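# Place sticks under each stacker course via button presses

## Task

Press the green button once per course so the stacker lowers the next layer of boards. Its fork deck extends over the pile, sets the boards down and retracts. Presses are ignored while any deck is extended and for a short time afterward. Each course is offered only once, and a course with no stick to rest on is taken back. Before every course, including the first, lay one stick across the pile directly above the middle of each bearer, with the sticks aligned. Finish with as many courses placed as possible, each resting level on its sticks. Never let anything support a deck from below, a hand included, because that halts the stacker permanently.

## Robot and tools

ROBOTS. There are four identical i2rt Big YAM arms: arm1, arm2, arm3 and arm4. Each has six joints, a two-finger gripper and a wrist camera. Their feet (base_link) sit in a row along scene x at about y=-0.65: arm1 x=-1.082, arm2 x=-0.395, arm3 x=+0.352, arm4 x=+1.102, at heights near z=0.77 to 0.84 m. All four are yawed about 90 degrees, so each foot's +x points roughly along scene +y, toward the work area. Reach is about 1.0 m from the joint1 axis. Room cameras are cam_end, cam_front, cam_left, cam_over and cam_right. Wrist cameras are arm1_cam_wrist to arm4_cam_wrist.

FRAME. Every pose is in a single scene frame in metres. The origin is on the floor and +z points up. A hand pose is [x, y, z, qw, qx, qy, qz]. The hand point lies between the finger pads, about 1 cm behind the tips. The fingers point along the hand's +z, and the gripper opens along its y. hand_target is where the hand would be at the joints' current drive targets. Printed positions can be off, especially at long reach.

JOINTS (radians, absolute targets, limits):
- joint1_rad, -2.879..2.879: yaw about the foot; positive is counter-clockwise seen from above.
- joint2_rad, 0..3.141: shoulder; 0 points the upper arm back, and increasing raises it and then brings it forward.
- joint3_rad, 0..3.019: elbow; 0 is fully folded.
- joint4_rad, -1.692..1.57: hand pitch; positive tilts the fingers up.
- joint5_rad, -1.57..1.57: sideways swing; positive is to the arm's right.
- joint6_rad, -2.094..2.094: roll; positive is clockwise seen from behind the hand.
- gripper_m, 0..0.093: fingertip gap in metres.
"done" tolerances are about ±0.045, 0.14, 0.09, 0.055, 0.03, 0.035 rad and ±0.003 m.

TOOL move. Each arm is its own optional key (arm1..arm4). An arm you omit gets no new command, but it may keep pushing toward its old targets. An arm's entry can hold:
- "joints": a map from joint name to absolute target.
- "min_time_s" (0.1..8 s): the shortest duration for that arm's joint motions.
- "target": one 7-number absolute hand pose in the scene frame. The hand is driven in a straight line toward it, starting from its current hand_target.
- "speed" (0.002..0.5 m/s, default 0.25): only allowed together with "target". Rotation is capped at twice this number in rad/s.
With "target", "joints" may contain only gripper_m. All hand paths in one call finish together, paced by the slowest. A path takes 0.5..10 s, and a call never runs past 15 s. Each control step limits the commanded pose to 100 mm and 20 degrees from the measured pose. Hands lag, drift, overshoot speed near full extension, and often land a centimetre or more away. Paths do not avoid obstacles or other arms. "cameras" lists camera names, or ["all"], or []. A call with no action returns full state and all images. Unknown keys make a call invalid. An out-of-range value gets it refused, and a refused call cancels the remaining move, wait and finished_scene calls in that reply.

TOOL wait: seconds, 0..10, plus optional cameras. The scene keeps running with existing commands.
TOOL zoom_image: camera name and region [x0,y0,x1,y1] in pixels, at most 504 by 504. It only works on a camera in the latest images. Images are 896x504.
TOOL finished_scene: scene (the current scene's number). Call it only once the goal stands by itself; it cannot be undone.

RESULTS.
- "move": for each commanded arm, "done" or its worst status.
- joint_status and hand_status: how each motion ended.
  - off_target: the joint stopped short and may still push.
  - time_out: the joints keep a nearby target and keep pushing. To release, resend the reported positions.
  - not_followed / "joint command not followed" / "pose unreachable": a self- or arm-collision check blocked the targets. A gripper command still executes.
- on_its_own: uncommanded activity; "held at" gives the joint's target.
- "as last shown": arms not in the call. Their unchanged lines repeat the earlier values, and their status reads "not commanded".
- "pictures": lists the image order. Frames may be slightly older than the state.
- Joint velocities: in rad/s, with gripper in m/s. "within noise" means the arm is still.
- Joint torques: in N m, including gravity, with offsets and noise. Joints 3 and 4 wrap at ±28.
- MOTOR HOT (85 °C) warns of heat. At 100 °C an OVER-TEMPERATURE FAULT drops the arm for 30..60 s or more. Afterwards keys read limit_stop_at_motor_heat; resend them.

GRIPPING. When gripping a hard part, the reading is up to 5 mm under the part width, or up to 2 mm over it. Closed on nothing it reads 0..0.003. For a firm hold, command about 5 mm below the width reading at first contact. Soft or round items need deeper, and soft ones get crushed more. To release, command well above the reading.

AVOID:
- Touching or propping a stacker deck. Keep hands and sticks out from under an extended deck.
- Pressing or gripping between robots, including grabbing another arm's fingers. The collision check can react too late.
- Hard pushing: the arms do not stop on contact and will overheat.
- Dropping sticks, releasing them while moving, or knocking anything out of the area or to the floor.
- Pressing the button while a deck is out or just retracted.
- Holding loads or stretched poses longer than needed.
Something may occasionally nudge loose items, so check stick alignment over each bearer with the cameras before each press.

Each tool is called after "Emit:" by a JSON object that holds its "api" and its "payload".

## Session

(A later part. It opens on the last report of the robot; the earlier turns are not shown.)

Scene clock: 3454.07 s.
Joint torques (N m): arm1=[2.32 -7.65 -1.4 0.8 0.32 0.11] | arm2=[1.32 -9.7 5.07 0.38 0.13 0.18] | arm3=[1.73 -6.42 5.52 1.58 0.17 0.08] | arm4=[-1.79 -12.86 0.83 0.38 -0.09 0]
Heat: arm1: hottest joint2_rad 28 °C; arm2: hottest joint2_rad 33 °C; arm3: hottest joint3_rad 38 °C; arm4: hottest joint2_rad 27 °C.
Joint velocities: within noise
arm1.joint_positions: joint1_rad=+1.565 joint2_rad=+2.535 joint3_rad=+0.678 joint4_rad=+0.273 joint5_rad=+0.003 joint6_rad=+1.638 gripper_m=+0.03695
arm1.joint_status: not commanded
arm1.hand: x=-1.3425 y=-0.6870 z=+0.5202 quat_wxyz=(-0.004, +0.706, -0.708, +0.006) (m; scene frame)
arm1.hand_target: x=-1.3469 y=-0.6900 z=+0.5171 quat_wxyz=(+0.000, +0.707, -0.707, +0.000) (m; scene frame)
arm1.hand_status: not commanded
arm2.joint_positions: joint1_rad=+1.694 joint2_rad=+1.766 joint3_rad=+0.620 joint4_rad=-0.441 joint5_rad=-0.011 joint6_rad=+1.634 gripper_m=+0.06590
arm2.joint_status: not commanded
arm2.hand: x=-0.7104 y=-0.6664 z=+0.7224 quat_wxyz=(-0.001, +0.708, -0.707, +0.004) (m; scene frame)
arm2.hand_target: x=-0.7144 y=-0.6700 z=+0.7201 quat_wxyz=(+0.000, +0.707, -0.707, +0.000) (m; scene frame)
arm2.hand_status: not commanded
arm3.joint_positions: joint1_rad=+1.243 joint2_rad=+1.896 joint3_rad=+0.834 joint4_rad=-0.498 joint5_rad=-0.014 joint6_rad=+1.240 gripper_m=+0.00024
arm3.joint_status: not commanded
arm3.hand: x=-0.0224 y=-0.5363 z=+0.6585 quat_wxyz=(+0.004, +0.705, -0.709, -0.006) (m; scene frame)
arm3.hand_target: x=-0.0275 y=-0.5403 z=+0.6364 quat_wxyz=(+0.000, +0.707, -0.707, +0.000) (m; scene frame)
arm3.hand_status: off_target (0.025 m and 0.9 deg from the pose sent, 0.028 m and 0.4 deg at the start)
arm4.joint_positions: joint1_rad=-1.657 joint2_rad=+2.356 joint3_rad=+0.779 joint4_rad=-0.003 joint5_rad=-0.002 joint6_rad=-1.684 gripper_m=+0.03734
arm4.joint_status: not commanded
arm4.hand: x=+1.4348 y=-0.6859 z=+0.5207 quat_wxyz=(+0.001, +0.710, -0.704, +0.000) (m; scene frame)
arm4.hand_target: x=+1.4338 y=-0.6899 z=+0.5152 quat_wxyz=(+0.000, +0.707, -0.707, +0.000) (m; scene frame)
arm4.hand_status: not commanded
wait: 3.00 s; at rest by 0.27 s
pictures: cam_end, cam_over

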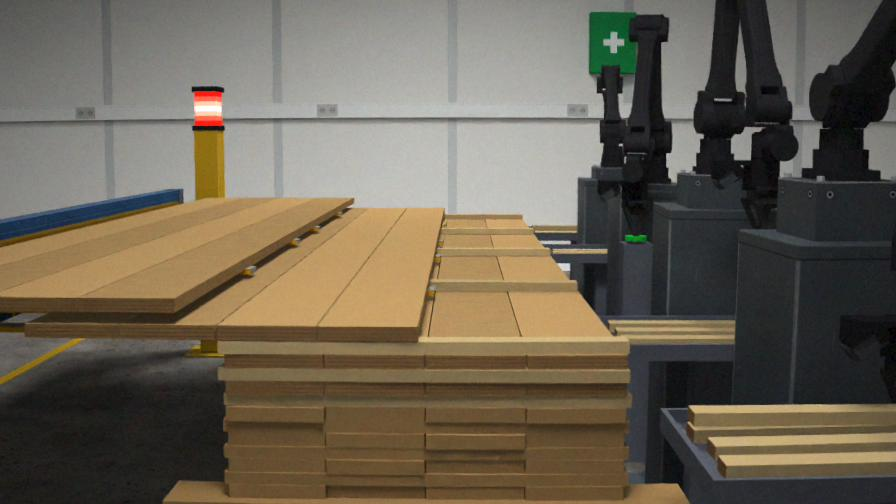

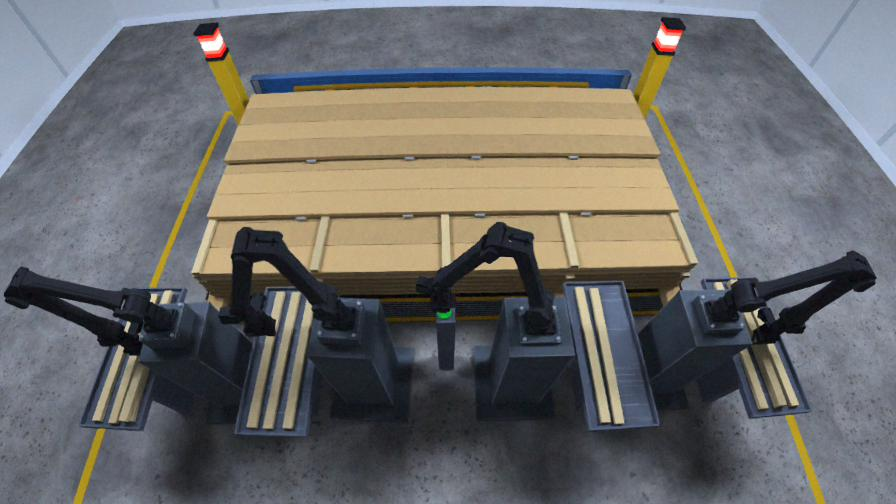

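Emit:
{"api": "move", "payload": {"arm2": {"target": [-0.7145, -0.690, 0.575, 0, 0.7071, -0.7071, 0], "speed": 0.15}, "cameras": ["arm2_cam_wrist"]}}

Emit:
{"api": "wait", "payload": {"seconds": 3, "cameras": ["cam_over", "cam_end"]}}

Scene clock: 3464.17 s.
Joint torques (N m): arm1=[2.55 -7.41 -1.42 0.7 0.32 0.1] | arm2=[1.26 -12.28 0.99 0.36 0.11 0.18] | arm3=[1.79 -6.42 5.52 1.59 0.17 0.09] | arm4=[-1.79 -12.86 0.83 0.39 -0.09 0]
Heat: arm1: hottest joint2_rad 28 °C; arm2: hottest joint2_rad 32 °C; arm3: hottest joint3_rad 37 °C; arm4: hottest joint2_rad 27 °C.
move: arm2 done
Joint velocities: within noise
arm1, arm3, arm4: as last shown
arm2.joint_positions: joint1_rad=+1.759 joint2_rad=+2.264 joint3_rad=+0.706 joint4_rad=-0.031 joint5_rad=-0.011 joint6_rad=+1.700 gripper_m=+0.06590
arm2.joint_status: not commanded
arm2.hand: x=-0.7113 y=-0.6859 z=+0.5780 quat_wxyz=(-0.002, +0.707, -0.707, +0.004) (m; scene frame)
arm2.hand_target: x=-0.7145 y=-0.6900 z=+0.5751 quat_wxyz=(+0.000, +0.707, -0.707, +0.000) (m; scene frame)
arm2.hand_status: done (0.006 m and 0.5 deg from the pose sent, 0.149 m and 0.4 deg at the start)
pictures: arm2_cam_wrist

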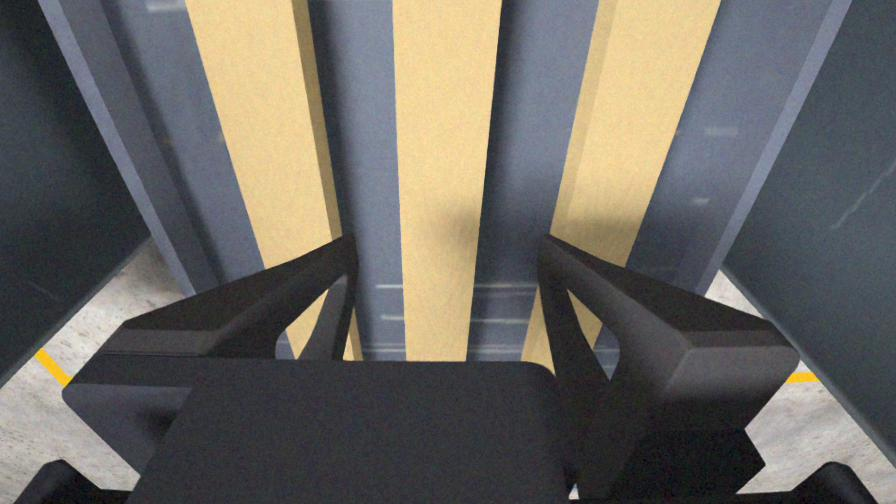

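Scene clock: 3467.17 s.
Joint torques (N m): arm1=[2.32 -7.71 -1.37 0.76 0.31 0.09] | arm2=[1.32 -12.28 0.99 0.36 0.11 0.18] | arm3=[1.79 -6.48 5.5 1.59 0.17 0.09] | arm4=[-1.85 -12.86 0.83 0.38 -0.1 0.01]
Heat: arm1: hottest joint2_rad 28 °C; arm2: hottest joint2_rad 32 °C; arm3: hottest joint3_rad 37 °C; arm4: hottest joint2_rad 27 °C.
Joint velocities: within noise
arm1.joint_positions: joint1_rad=+1.565 joint2_rad=+2.535 joint3_rad=+0.678 joint4_rad=+0.273 joint5_rad=+0.003 joint6_rad=+1.638 gripper_m=+0.03695
arm1.joint_status: not commanded
arm1.hand: x=-1.3425 y=-0.6870 z=+0.5202 quat_wxyz=(-0.004, +0.706, -0.708, +0.006) (m; scene frame)
arm1.hand_target: x=-1.3469 y=-0.6900 z=+0.5171 quat_wxyz=(+0.000, +0.707, -0.707, +0.000) (m; scene frame)
arm1.hand_status: not commanded
arm2.joint_positions: joint1_rad=+1.759 joint2_rad=+2.264 joint3_rad=+0.706 joint4_rad=-0.031 joint5_rad=-0.011 joint6_rad=+1.700 gripper_m=+0.06590
arm2.joint_status: not commanded
arm2.hand: x=-0.7113 y=-0.6859 z=+0.5780 quat_wxyz=(-0.002, +0.707, -0.707, +0.004) (m; scene frame)
arm2.hand_target: x=-0.7145 y=-0.6900 z=+0.5751 quat_wxyz=(+0.000, +0.707, -0.707, +0.000) (m; scene frame)
arm2.hand_status: done (0.006 m and 0.5 deg from the pose sent, 0.149 m and 0.4 deg at the start)
arm3.joint_positions: joint1_rad=+1.243 joint2_rad=+1.896 joint3_rad=+0.834 joint4_rad=-0.498 joint5_rad=-0.014 joint6_rad=+1.240 gripper_m=+0.00024
arm3.joint_status: not commanded
arm3.hand: x=-0.0224 y=-0.5363 z=+0.6585 quat_wxyz=(+0.004, +0.705, -0.709, -0.006) (m; scene frame)
arm3.hand_target: x=-0.0275 y=-0.5403 z=+0.6364 quat_wxyz=(+0.000, +0.707, -0.707, +0.000) (m; scene frame)
arm3.hand_status: not commanded
arm4.joint_positions: joint1_rad=-1.657 joint2_rad=+2.356 joint3_rad=+0.779 joint4_rad=-0.003 joint5_rad=-0.002 joint6_rad=-1.684 gripper_m=+0.03734
arm4.joint_status: not commanded
arm4.hand: x=+1.4348 y=-0.6859 z=+0.5207 quat_wxyz=(+0.001, +0.710, -0.704, +0.000) (m; scene frame)
arm4.hand_target: x=+1.4338 y=-0.6899 z=+0.5152 quat_wxyz=(+0.000, +0.707, -0.707, +0.000) (m; scene frame)
arm4.hand_status: not commanded
wait: 3.00 s; at rest by 0.27 s
pictures: cam_end, cam_over

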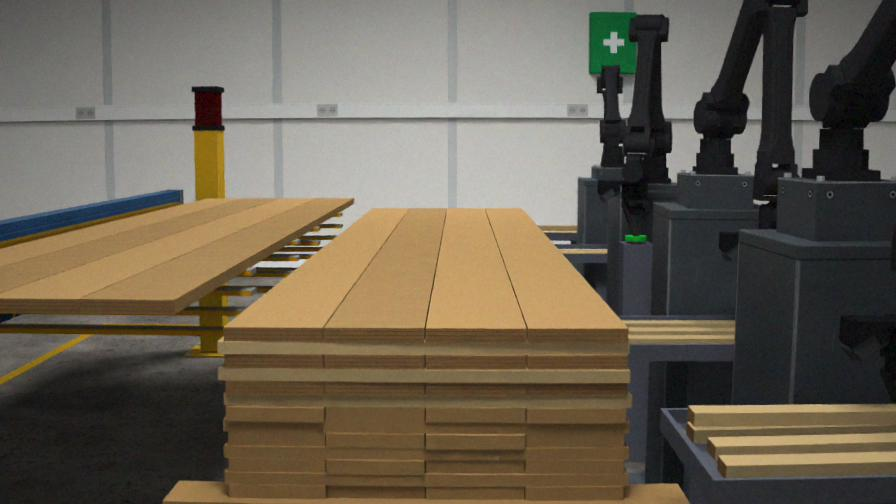

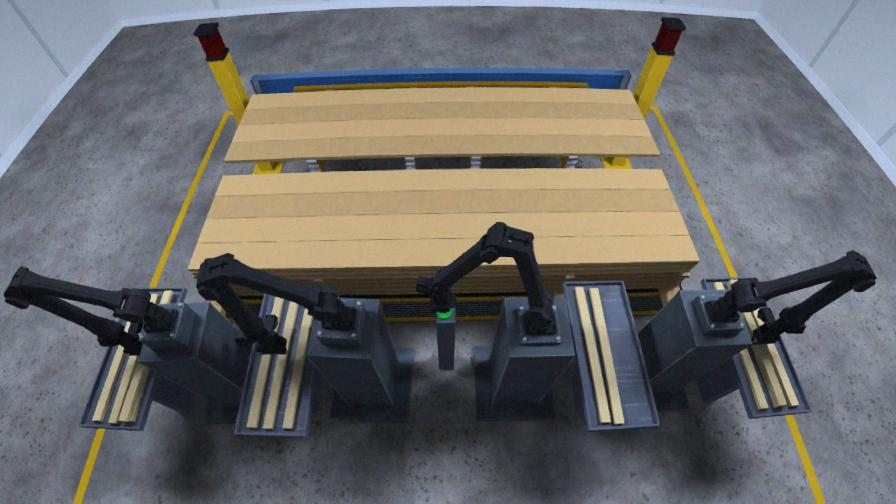

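Emit:
{"api": "move", "payload": {"arm3": {"target": [-0.015, -0.535, 0.78, 0, 0.7071, -0.7071, 0], "speed": 0.15}, "arm2": {"target": [-0.716, -0.690, 0.518, 0, 0.7071, -0.7071, 0], "speed": 0.1}, "cameras": ["arm2_cam_wrist"]}}

Emit:
{"api": "move", "payload": {"arm2": {"joints": {"gripper_m": 0.031}}, "arm3": {"joints": {"joint1_rad": -1.57, "joint6_rad": -1.59, "gripper_m": 0.064}, "min_time_s": 4}, "cameras": ["arm2_cam_wrist", "arm3_cam_wrist"]}}

Scene clock: 3486.40 s.
Joint torques (N m): arm1=[1.96 -7.71 -1.42 0.76 0.3 0.1] | arm2=[1.32 -12.86 -0.1 0.39 0.11 0.18] | arm3=[-0.26 -10.93 8.36 -0.03 0.18 -0.08] | arm4=[-1.79 -12.86 0.83 0.38 -0.09 0]
Heat: arm1: hottest joint2_rad 27 °C; arm2: hottest joint2_rad 31 °C; arm3: hottest joint3_rad 36 °C; arm4: hottest joint2_rad 27 °C.
move: arm2 done; arm3 off_target
Joint velocities: within noise
arm1, arm4: as last shown
arm2.joint_positions: joint1_rad=+1.759 joint2_rad=+2.446 joint3_rad=+0.790 joint4_rad=+0.071 joint5_rad=-0.011 joint6_rad=+1.700 gripper_m=+0.06590
arm2.joint_status: not commanded
arm2.hand: x=-0.7152 y=-0.6861 z=+0.5220 quat_wxyz=(-0.001, +0.707, -0.707, +0.003) (m; scene frame)
arm2.hand_target: x=-0.7159 y=-0.6899 z=+0.5181 quat_wxyz=(+0.000, +0.707, -0.707, +0.000) (m; scene frame)
arm2.hand_status: done (0.006 m and 0.3 deg from the pose sent, 0.060 m and 0.5 deg at the start)
arm3.joint_positions: joint1_rad=+1.243 joint2_rad=+1.611 joint3_rad=+0.853 joint4_rad=-0.848 joint5_rad=-0.014 joint6_rad=+1.231 gripper_m=+0.00024
arm3.joint_status: not commanded
arm3.hand: x=-0.0012 y=-0.5452 z=+0.7681 quat_wxyz=(-0.006, +0.708, -0.706, +0.014) (m; scene frame)
arm3.hand_target: x=-0.0146 y=-0.5350 z=+0.7802 quat_wxyz=(+0.000, +0.707, -0.707, +0.000) (m; scene frame)
arm3.hand_status: off_target (0.021 m and 1.8 deg from the pose sent, 0.122 m and 0.9 deg at the start)
pictures: arm2_cam_wrist

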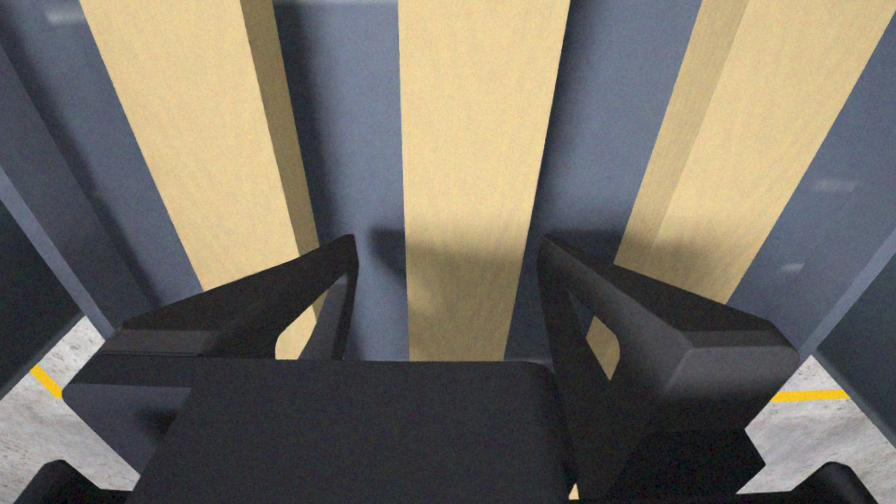

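Scene clock: 3491.23 s.
Joint torques (N m): arm1=[2.43 -7.65 -1.4 0.8 0.31 0.1] | arm2=[1.32 -12.92 -0.1 0.39 0.11 0.15] | arm3=[0.38 -10.99 8.29 -0.05 -0.03 -0.13] | arm4=[-1.85 -12.86 0.83 0.39 -0.09 0.01]
Heat: arm1: hottest joint2_rad 27 °C; arm2: hottest joint2_rad 31 °C; arm3: hottest joint3_rad 36 °C; arm4: hottest joint2_rad 27 °C.
move: arm2 off_target; arm3 done
Joint velocities: within noise
arm1, arm4: as last shown
arm2.joint_positions: joint1_rad=+1.760 joint2_rad=+2.446 joint3_rad=+0.790 joint4_rad=+0.071 joint5_rad=-0.011 joint6_rad=+1.703 gripper_m=+0.03845
arm2.joint_status: gripper_m off_target (ended at +0.03848, target +0.03100)
arm2.hand: x=-0.7151 y=-0.6862 z=+0.5218 quat_wxyz=(-0.001, +0.707, -0.708, +0.003) (m; scene frame)
arm2.hand_target: x=-0.7157 y=-0.6900 z=+0.5181 quat_wxyz=(+0.000, +0.707, -0.707, +0.000) (m; scene frame)
arm2.hand_status: not commanded
arm3.joint_positions: joint1_rad=-1.562 joint2_rad=+1.611 joint3_rad=+0.853 joint4_rad=-0.848 joint5_rad=-0.013 joint6_rad=-1.580 gripper_m=+0.06388
arm3.joint_status: all done
arm3.hand: x=+0.7254 y=-0.6649 z=+0.7672 quat_wxyz=(+0.003, +0.710, -0.704, -0.022) (m; scene frame)
arm3.hand_target: x=+0.7415 y=-0.6685 z=+0.7791 quat_wxyz=(-0.008, +0.711, -0.703, -0.010) (m; scene frame)
arm3.hand_status: not commanded
pictures: arm2_cam_wrist, arm3_cam_wrist

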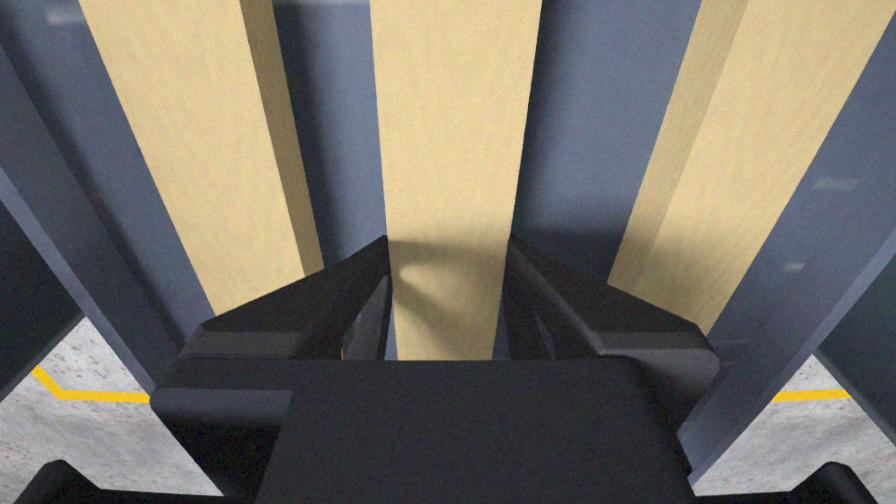

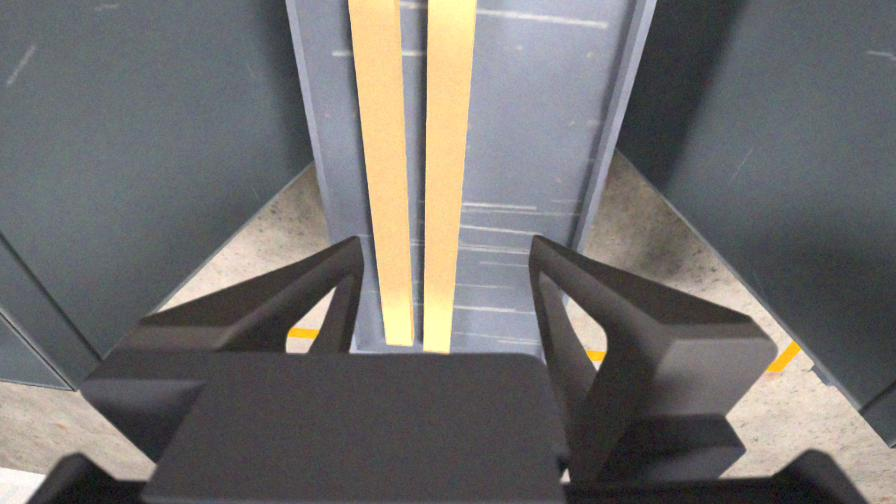

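Emit:
{"api": "move", "payload": {"arm1": {"target": [-1.345, -0.690, 0.755, 0, 0.7071, -0.7071, 0], "speed": 0.12}, "arm2": {"target": [-0.716, -0.690, 0.755, 0, 0.7071, -0.7071, 0], "speed": 0.12}, "arm4": {"target": [1.4338, -0.690, 0.755, 0, 0.7071, -0.7071, 0], "speed": 0.12}, "arm3": {"target": [0.725, -0.67, 0.66, 0, 0.7071, -0.7071, 0], "speed": 0.12, "joints": {"gripper_m": 0.050}}, "cameras": ["arm3_cam_wrist", "cam_over", "cam_end"]}}

Scene clock: 3513.83 s.
Joint torques (N m): arm1=[2.37 -6.77 3.11 -0.43 0.3 0.11] | arm2=[0.91 -11.4 5.91 -0.49 0.11 0.1] | arm3=[0.67 -9.41 3.54 0.77 0.04 0.03] | arm4=[-1.9 -12.69 7.32 -0.53 -0.08 -0.02]
Heat: arm1: hottest joint2_rad 27 °C; arm2: hottest joint2_rad 30 °C; arm3: hottest joint3_rad 37 °C; arm4: hottest joint2_rad 27 °C.
move: arm1 done; arm2 done; arm3 off_target; arm4 off_target
Joint velocities: within noise
arm1.joint_positions: joint1_rad=+1.569 joint2_rad=+1.637 joint3_rad=+0.466 joint4_rad=-0.415 joint5_rad=+0.003 joint6_rad=+1.642 gripper_m=+0.03695
arm1.joint_status: not commanded
arm1.hand: x=-1.3415 y=-0.6867 z=+0.7482 quat_wxyz=(-0.005, +0.706, -0.708, +0.006) (m; scene frame)
arm1.hand_target: x=-1.3449 y=-0.6900 z=+0.7547 quat_wxyz=(+0.000, +0.707, -0.707, +0.000) (m; scene frame)
arm1.hand_status: done (0.008 m and 0.9 deg from the pose sent, 0.235 m and 0.8 deg at the start)
arm2.joint_positions: joint1_rad=+1.760 joint2_rad=+1.685 joint3_rad=+0.640 joint4_rad=-0.543 joint5_rad=-0.011 joint6_rad=+1.703 gripper_m=+0.03845
arm2.joint_status: not commanded
arm2.hand: x=-0.7125 y=-0.6878 z=+0.7500 quat_wxyz=(-0.002, +0.707, -0.708, +0.004) (m; scene frame)
arm2.hand_target: x=-0.7159 y=-0.6901 z=+0.7549 quat_wxyz=(+0.000, +0.707, -0.707, +0.000) (m; scene frame)
arm2.hand_status: done (0.007 m and 0.5 deg from the pose sent, 0.233 m and 0.3 deg at the start)
arm3.joint_positions: joint1_rad=-1.562 joint2_rad=+1.833 joint3_rad=+0.780 joint4_rad=-0.499 joint5_rad=+0.011 joint6_rad=-1.581 gripper_m=+0.05013
arm3.joint_status: all done
arm3.hand: x=+0.7313 y=-0.6678 z=+0.6703 quat_wxyz=(-0.008, +0.710, -0.704, +0.006) (m; scene frame)
arm3.hand_target: x=+0.7249 y=-0.6700 z=+0.6604 quat_wxyz=(+0.000, +0.707, -0.707, +0.000) (m; scene frame)
arm3.hand_status: off_target (0.012 m and 1.3 deg from the pose sent, 0.107 m and 2.5 deg at the start)
arm4.joint_positions: joint1_rad=-1.658 joint2_rad=+1.637 joint3_rad=+0.664 joint4_rad=-0.647 joint5_rad=-0.002 joint6_rad=-1.684 gripper_m=+0.03734
arm4.joint_status: not commanded
arm4.hand: x=+1.4177 y=-0.6839 z=+0.7409 quat_wxyz=(+0.013, +0.710, -0.704, -0.015) (m; scene frame)
arm4.hand_target: x=+1.4335 y=-0.6900 z=+0.7549 quat_wxyz=(+0.000, +0.707, -0.707, +0.000) (m; scene frame)
arm4.hand_status: off_target (0.022 m and 2.3 deg from the pose sent, 0.234 m and 0.5 deg at the start)
pictures: arm3_cam_wrist, cam_end, cam_over

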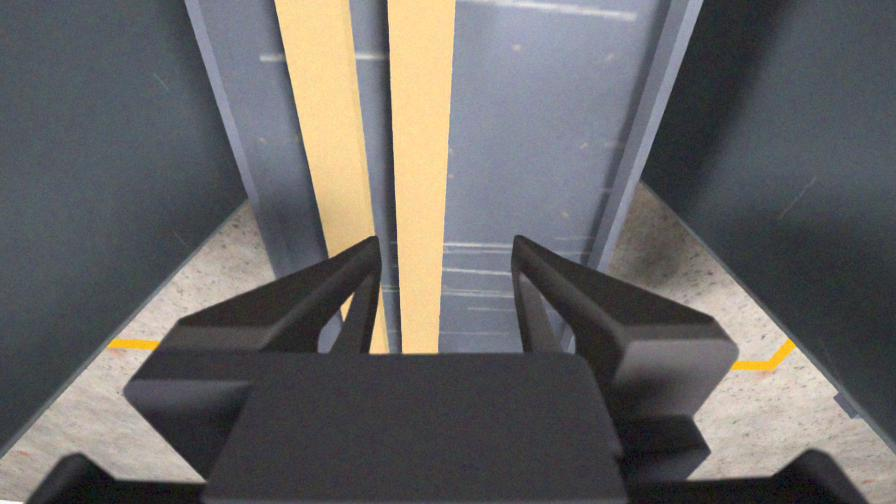

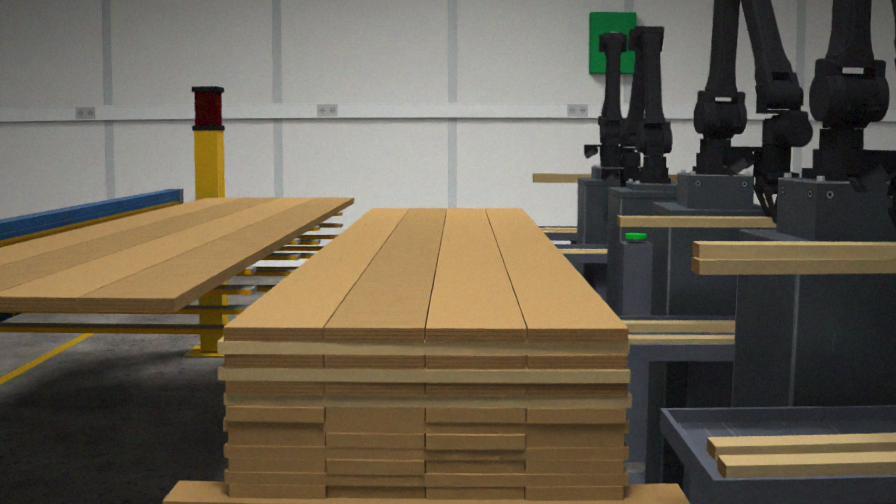

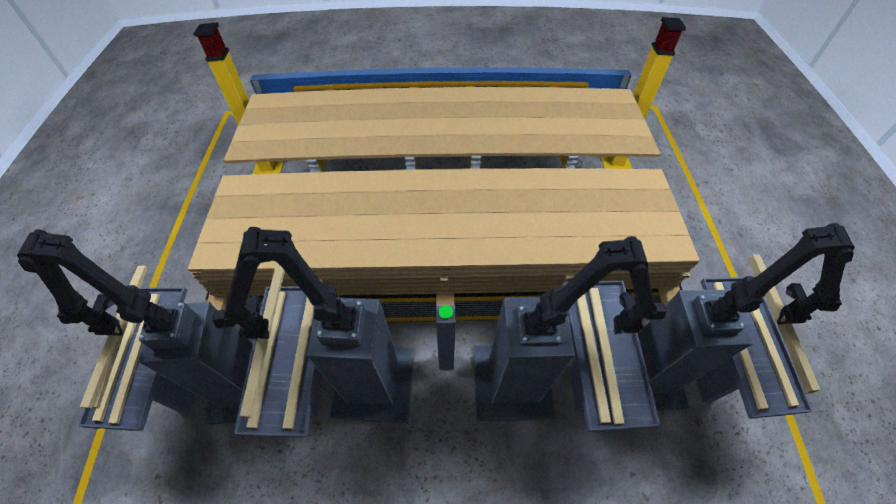

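Emit:
{"api": "zoom_image", "payload": {"camera": "cam_end", "region": [600, 150, 896, 320]}}

Emit:
{"api": "zoom_image", "payload": {"camera": "cam_over", "region": [0, 220, 220, 440]}}

Emit:
{"api": "zoom_image", "payload": {"camera": "cam_over", "region": [676, 220, 896, 440]}}

Scaled by 1.703.

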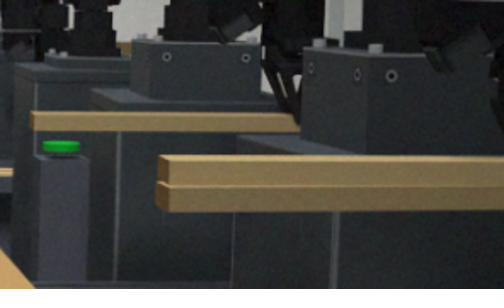

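Scaled by 2.291.

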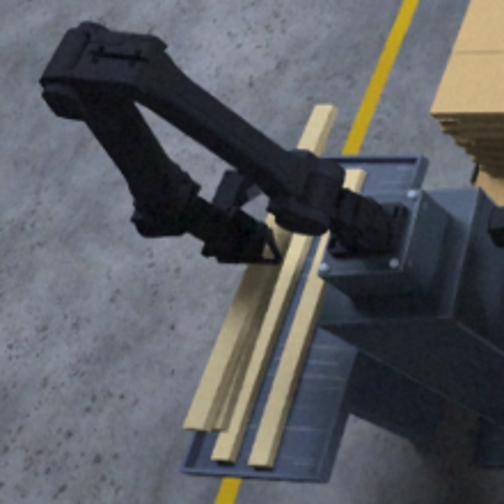

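Scaled by 2.291.

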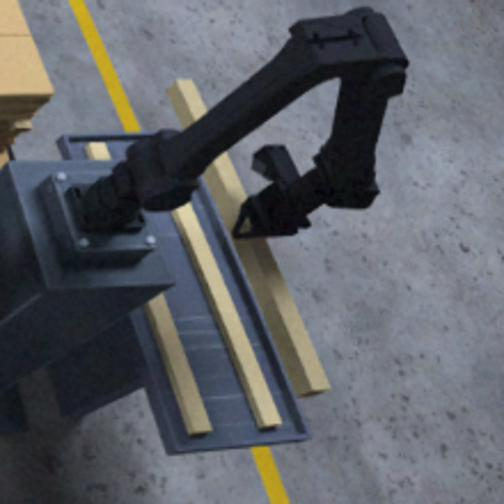

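Emit:
{"api": "wait", "payload": {"seconds": 0.1, "cameras": ["cam_left", "cam_right", "cam_front"]}}

Scene clock: 3549.70 s.
Joint torques (N m): arm1=[2.2 -6.53 3.11 -0.39 0.32 0.11] | arm2=[0.91 -11.34 5.91 -0.47 0.11 0.1] | arm3=[0.67 -9.41 3.54 0.79 0.04 0.03] | arm4=[-1.9 -12.69 7.32 -0.58 -0.08 -0.02]
Heat: arm1: hottest joint2_rad 27 °C; arm2: hottest joint2_rad 30 °C; arm3: hottest joint3_rad 34 °C; arm4: hottest joint2_rad 27 °C.
Joint velocities: within noise
arm1.joint_positions: joint1_rad=+1.569 joint2_rad=+1.637 joint3_rad=+0.466 joint4_rad=-0.415 joint5_rad=+0.003 joint6_rad=+1.642 gripper_m=+0.03695
arm1.joint_status: not commanded
arm1.hand: x=-1.3415 y=-0.6867 z=+0.7482 quat_wxyz=(-0.005, +0.706, -0.708, +0.006) (m; scene frame)
arm1.hand_target: x=-1.3449 y=-0.6900 z=+0.7547 quat_wxyz=(+0.000, +0.707, -0.707, +0.000) (m; scene frame)
arm1.hand_status: done (0.008 m and 0.9 deg from the pose sent, 0.235 m and 0.8 deg at the start)
arm2.joint_positions: joint1_rad=+1.760 joint2_rad=+1.685 joint3_rad=+0.640 joint4_rad=-0.543 joint5_rad=-0.011 joint6_rad=+1.703 gripper_m=+0.03845
arm2.joint_status: not commanded
arm2.hand: x=-0.7125 y=-0.6878 z=+0.7500 quat_wxyz=(-0.002, +0.707, -0.708, +0.004) (m; scene frame)
arm2.hand_target: x=-0.7159 y=-0.6901 z=+0.7549 quat_wxyz=(+0.000, +0.707, -0.707, +0.000) (m; scene frame)
arm2.hand_status: done (0.007 m and 0.5 deg from the pose sent, 0.233 m and 0.3 deg at the start)
arm3.joint_positions: joint1_rad=-1.562 joint2_rad=+1.833 joint3_rad=+0.780 joint4_rad=-0.499 joint5_rad=+0.011 joint6_rad=-1.581 gripper_m=+0.05013
arm3.joint_status: all done
arm3.hand: x=+0.7313 y=-0.6678 z=+0.6703 quat_wxyz=(-0.008, +0.710, -0.704, +0.006) (m; scene frame)
arm3.hand_target: x=+0.7249 y=-0.6700 z=+0.6604 quat_wxyz=(+0.000, +0.707, -0.707, +0.000) (m; scene frame)
arm3.hand_status: off_target (0.012 m and 1.3 deg from the pose sent, 0.107 m and 2.5 deg at the start)
arm4.joint_positions: joint1_rad=-1.658 joint2_rad=+1.637 joint3_rad=+0.664 joint4_rad=-0.647 joint5_rad=-0.002 joint6_rad=-1.684 gripper_m=+0.03734
arm4.joint_status: not commanded
arm4.hand: x=+1.4177 y=-0.6839 z=+0.7409 quat_wxyz=(+0.013, +0.710, -0.704, -0.015) (m; scene frame)
arm4.hand_target: x=+1.4335 y=-0.6900 z=+0.7549 quat_wxyz=(+0.000, +0.707, -0.707, +0.000) (m; scene frame)
arm4.hand_status: off_target (0.022 m and 2.3 deg from the pose sent, 0.234 m and 0.5 deg at the start)
wait: 0.10 s; at rest from the start
pictures: cam_front, cam_left, cam_right

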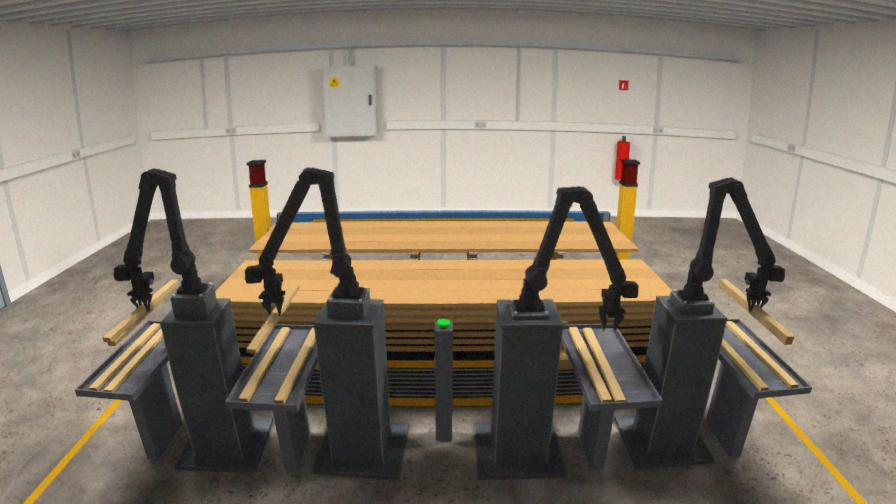

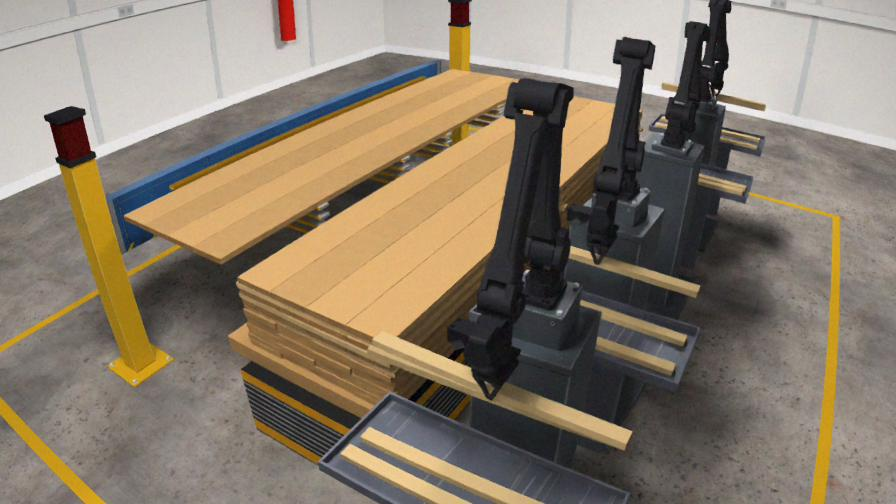

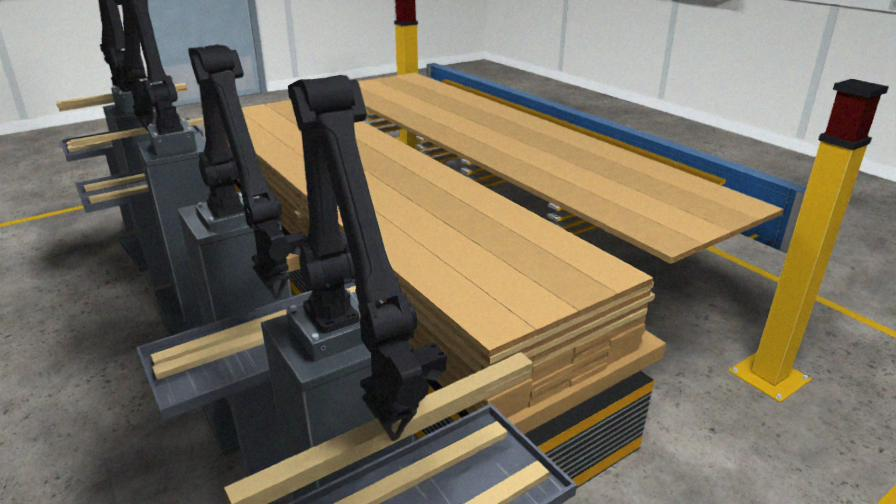

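Emit:
{"api": "zoom_image", "payload": {"camera": "cam_right", "region": [220, 330, 560, 504]}}

Emit:
{"api": "zoom_image", "payload": {"camera": "cam_left", "region": [320, 300, 660, 504]}}

Emit:
{"api": "zoom_image", "payload": {"camera": "cam_end", "region": [500, 150, 660, 260]}}

Scaled by 1.482.

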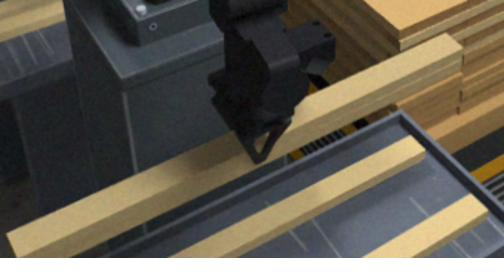

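Scaled by 1.482.

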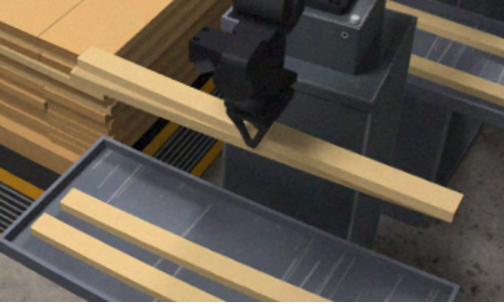

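This scene's latest camera images include none from cam_end. They are from: cam_front, cam_left, cam_right. cam_end's image comes with the result of a call that names it in "cameras".

Emit:
{"api": "move", "payload": {"arm1": {"target": [-1.3469, -0.690, 0.535, 0, 0.7071, -0.7071, 0], "speed": 0.12}, "arm4": {"target": [1.4338, -0.690, 0.535, 0, 0.7071, -0.7071, 0], "speed": 0.12}, "cameras": ["cam_end", "cam_right", "cam_left"]}}

Scene clock: 3579.20 s.
Joint torques (N m): arm1=[1.85 -8.53 -1.51 0.73 0.32 0.07] | arm2=[0.91 -11.34 5.91 -0.49 0.11 0.1] | arm3=[0.67 -9.41 3.54 0.77 0.04 0.03] | arm4=[-1.73 -14.1 0.91 0.29 -0.09 0]
Heat: arm1: hottest joint2_rad 27 °C; arm2: hottest joint2_rad 30 °C; arm3: hottest joint3_rad 33 °C; arm4: hottest joint2_rad 27 °C.
move: arm1 done; arm4 done
Joint velocities: within noise
arm1.joint_positions: joint1_rad=+1.569 joint2_rad=+2.489 joint3_rad=+0.648 joint4_rad=+0.246 joint5_rad=+0.003 joint6_rad=+1.642 gripper_m=+0.03695
arm1.joint_status: not commanded
arm1.hand: x=-1.3377 y=-0.6878 z=+0.5346 quat_wxyz=(-0.008, +0.706, -0.708, +0.009) (m; scene frame)
arm1.hand_target: x=-1.3469 y=-0.6900 z=+0.5351 quat_wxyz=(+0.000, +0.707, -0.707, +0.000) (m; scene frame)
arm1.hand_status: done (0.009 m and 1.4 deg from the pose sent, 0.213 m and 0.9 deg at the start)
arm2, arm3: as last shown
arm4.joint_positions: joint1_rad=-1.658 joint2_rad=+2.311 joint3_rad=+0.753 joint4_rad=-0.039 joint5_rad=-0.002 joint6_rad=-1.684 gripper_m=+0.03734
arm4.joint_status: not commanded
arm4.hand: x=+1.4278 y=-0.6856 z=+0.5348 quat_wxyz=(+0.006, +0.710, -0.704, -0.006) (m; scene frame)
arm4.hand_target: x=+1.4339 y=-0.6900 z=+0.5351 quat_wxyz=(+0.000, +0.707, -0.707, +0.000) (m; scene frame)
arm4.hand_status: done (0.007 m and 1.1 deg from the pose sent, 0.207 m and 2.3 deg at the start)
pictures: cam_end, cam_left, cam_right

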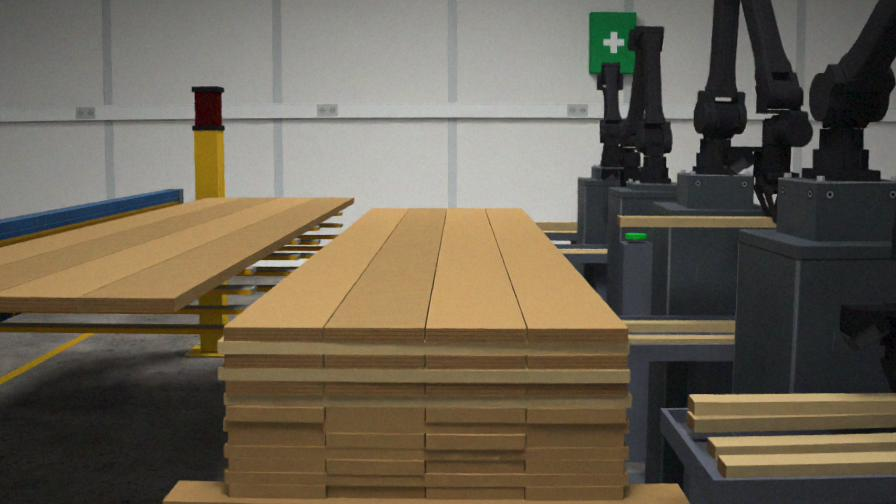

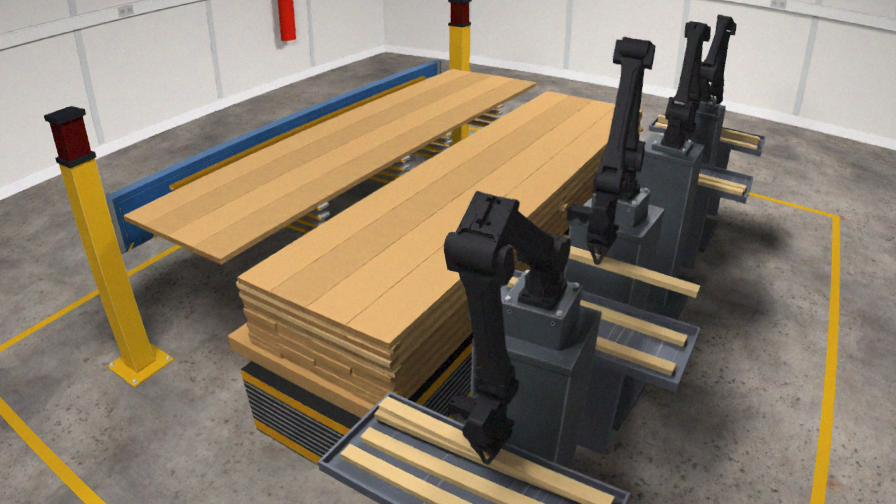

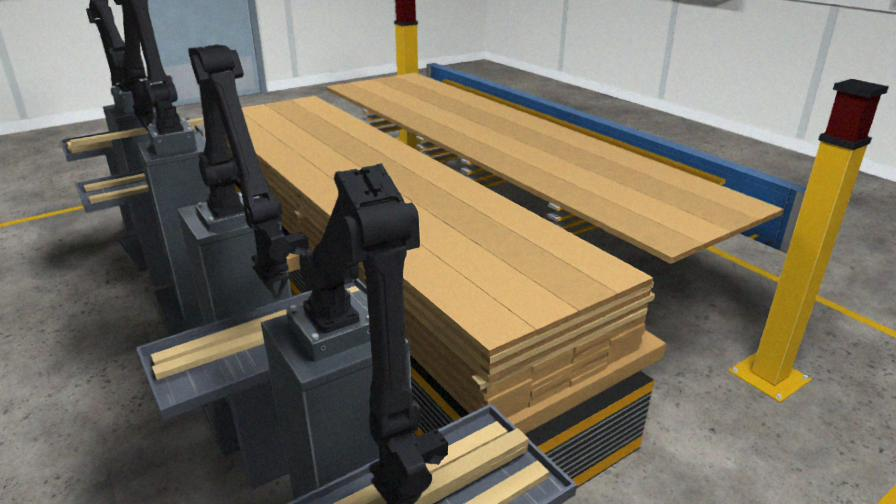

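Emit:
{"api": "zoom_image", "payload": {"camera": "cam_right", "region": [300, 400, 580, 504]}}

Emit:
{"api": "zoom_image", "payload": {"camera": "cam_left", "region": [320, 380, 640, 504]}}

Scaled by 1.800.

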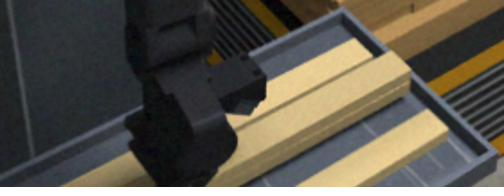

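Scaled by 1.575.

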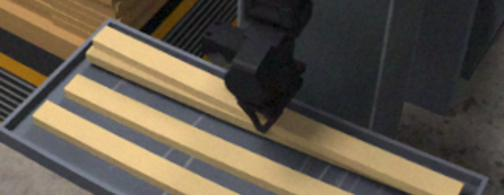

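Emit:
{"api": "move", "payload": {"arm1": {"target": [-1.3469, -0.690, 0.518, 0, 0.7071, -0.7071, 0], "speed": 0.05}, "arm4": {"target": [1.4345, -0.690, 0.518, 0, 0.7071, -0.7071, 0], "speed": 0.05}, "cameras": ["arm1_cam_wrist", "arm4_cam_wrist"]}}

Scene clock: 3591.70 s.
Joint torques (N m): arm1=[1.85 -8 -1.46 0.85 0.3 0.07] | arm2=[0.91 -11.34 5.9 -0.47 0.11 0.1] | arm3=[0.67 -9.41 3.54 0.77 0.05 0.03] | arm4=[-1.79 -13.51 0.94 0.43 -0.09 0.01]
Heat: arm1: hottest joint2_rad 28 °C; arm2: hottest joint2_rad 29 °C; arm3: hottest joint3_rad 33 °C; arm4: hottest joint2_rad 26 °C.
move: arm1 done; arm4 done
Joint velocities: within noise
arm1.joint_positions: joint1_rad=+1.569 joint2_rad=+2.535 joint3_rad=+0.677 joint4_rad=+0.270 joint5_rad=+0.003 joint6_rad=+1.642 gripper_m=+0.03695
arm1.joint_status: not commanded
arm1.hand: x=-1.3405 y=-0.6880 z=+0.5203 quat_wxyz=(-0.006, +0.706, -0.708, +0.007) (m; scene frame)
arm1.hand_target: x=-1.3468 y=-0.6900 z=+0.5181 quat_wxyz=(+0.000, +0.707, -0.707, +0.000) (m; scene frame)
arm1.hand_status: done (0.007 m and 1.1 deg from the pose sent, 0.019 m and 1.4 deg at the start)
arm2, arm3: as last shown
arm4.joint_positions: joint1_rad=-1.658 joint2_rad=+2.356 joint3_rad=+0.774 joint4_rad=-0.011 joint5_rad=-0.001 joint6_rad=-1.684 gripper_m=+0.03734
arm4.joint_status: not commanded
arm4.hand: x=+1.4301 y=-0.6860 z=+0.5210 quat_wxyz=(+0.005, +0.710, -0.704, -0.005) (m; scene frame)
arm4.hand_target: x=+1.4343 y=-0.6900 z=+0.5181 quat_wxyz=(+0.000, +0.707, -0.707, +0.000) (m; scene frame)
arm4.hand_status: done (0.007 m and 0.9 deg from the pose sent, 0.019 m and 1.1 deg at the start)
pictures: arm1_cam_wrist, arm4_cam_wrist

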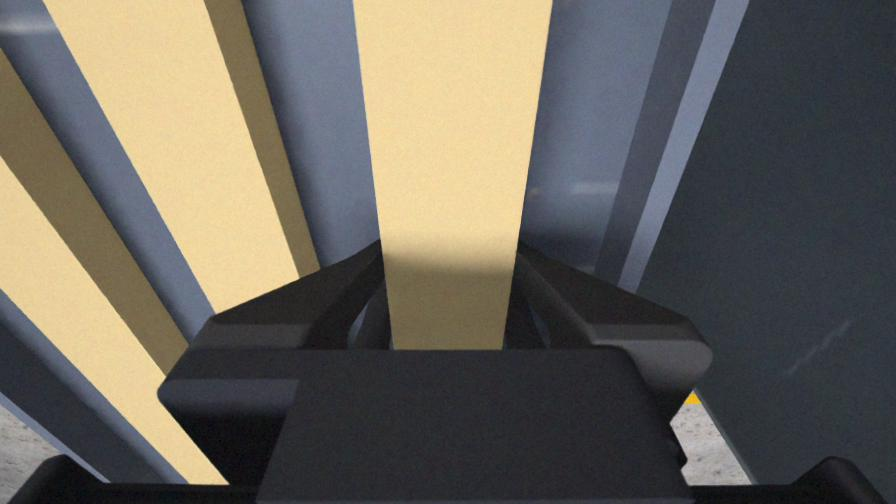

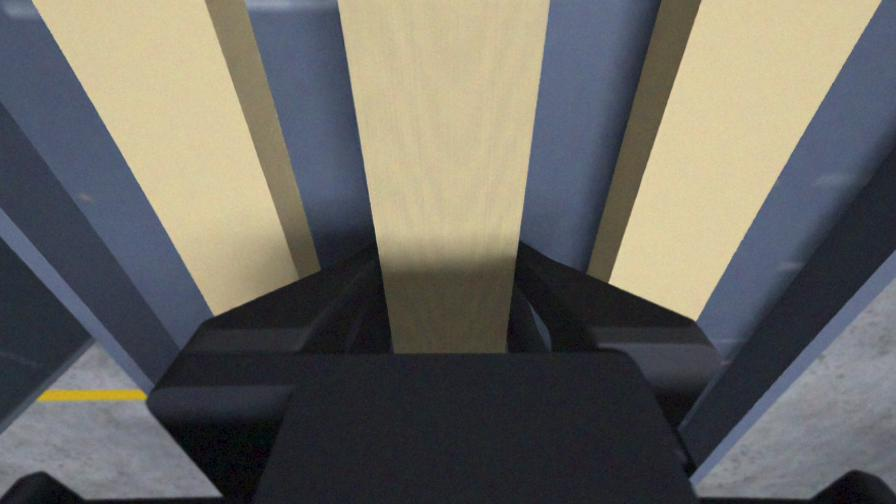

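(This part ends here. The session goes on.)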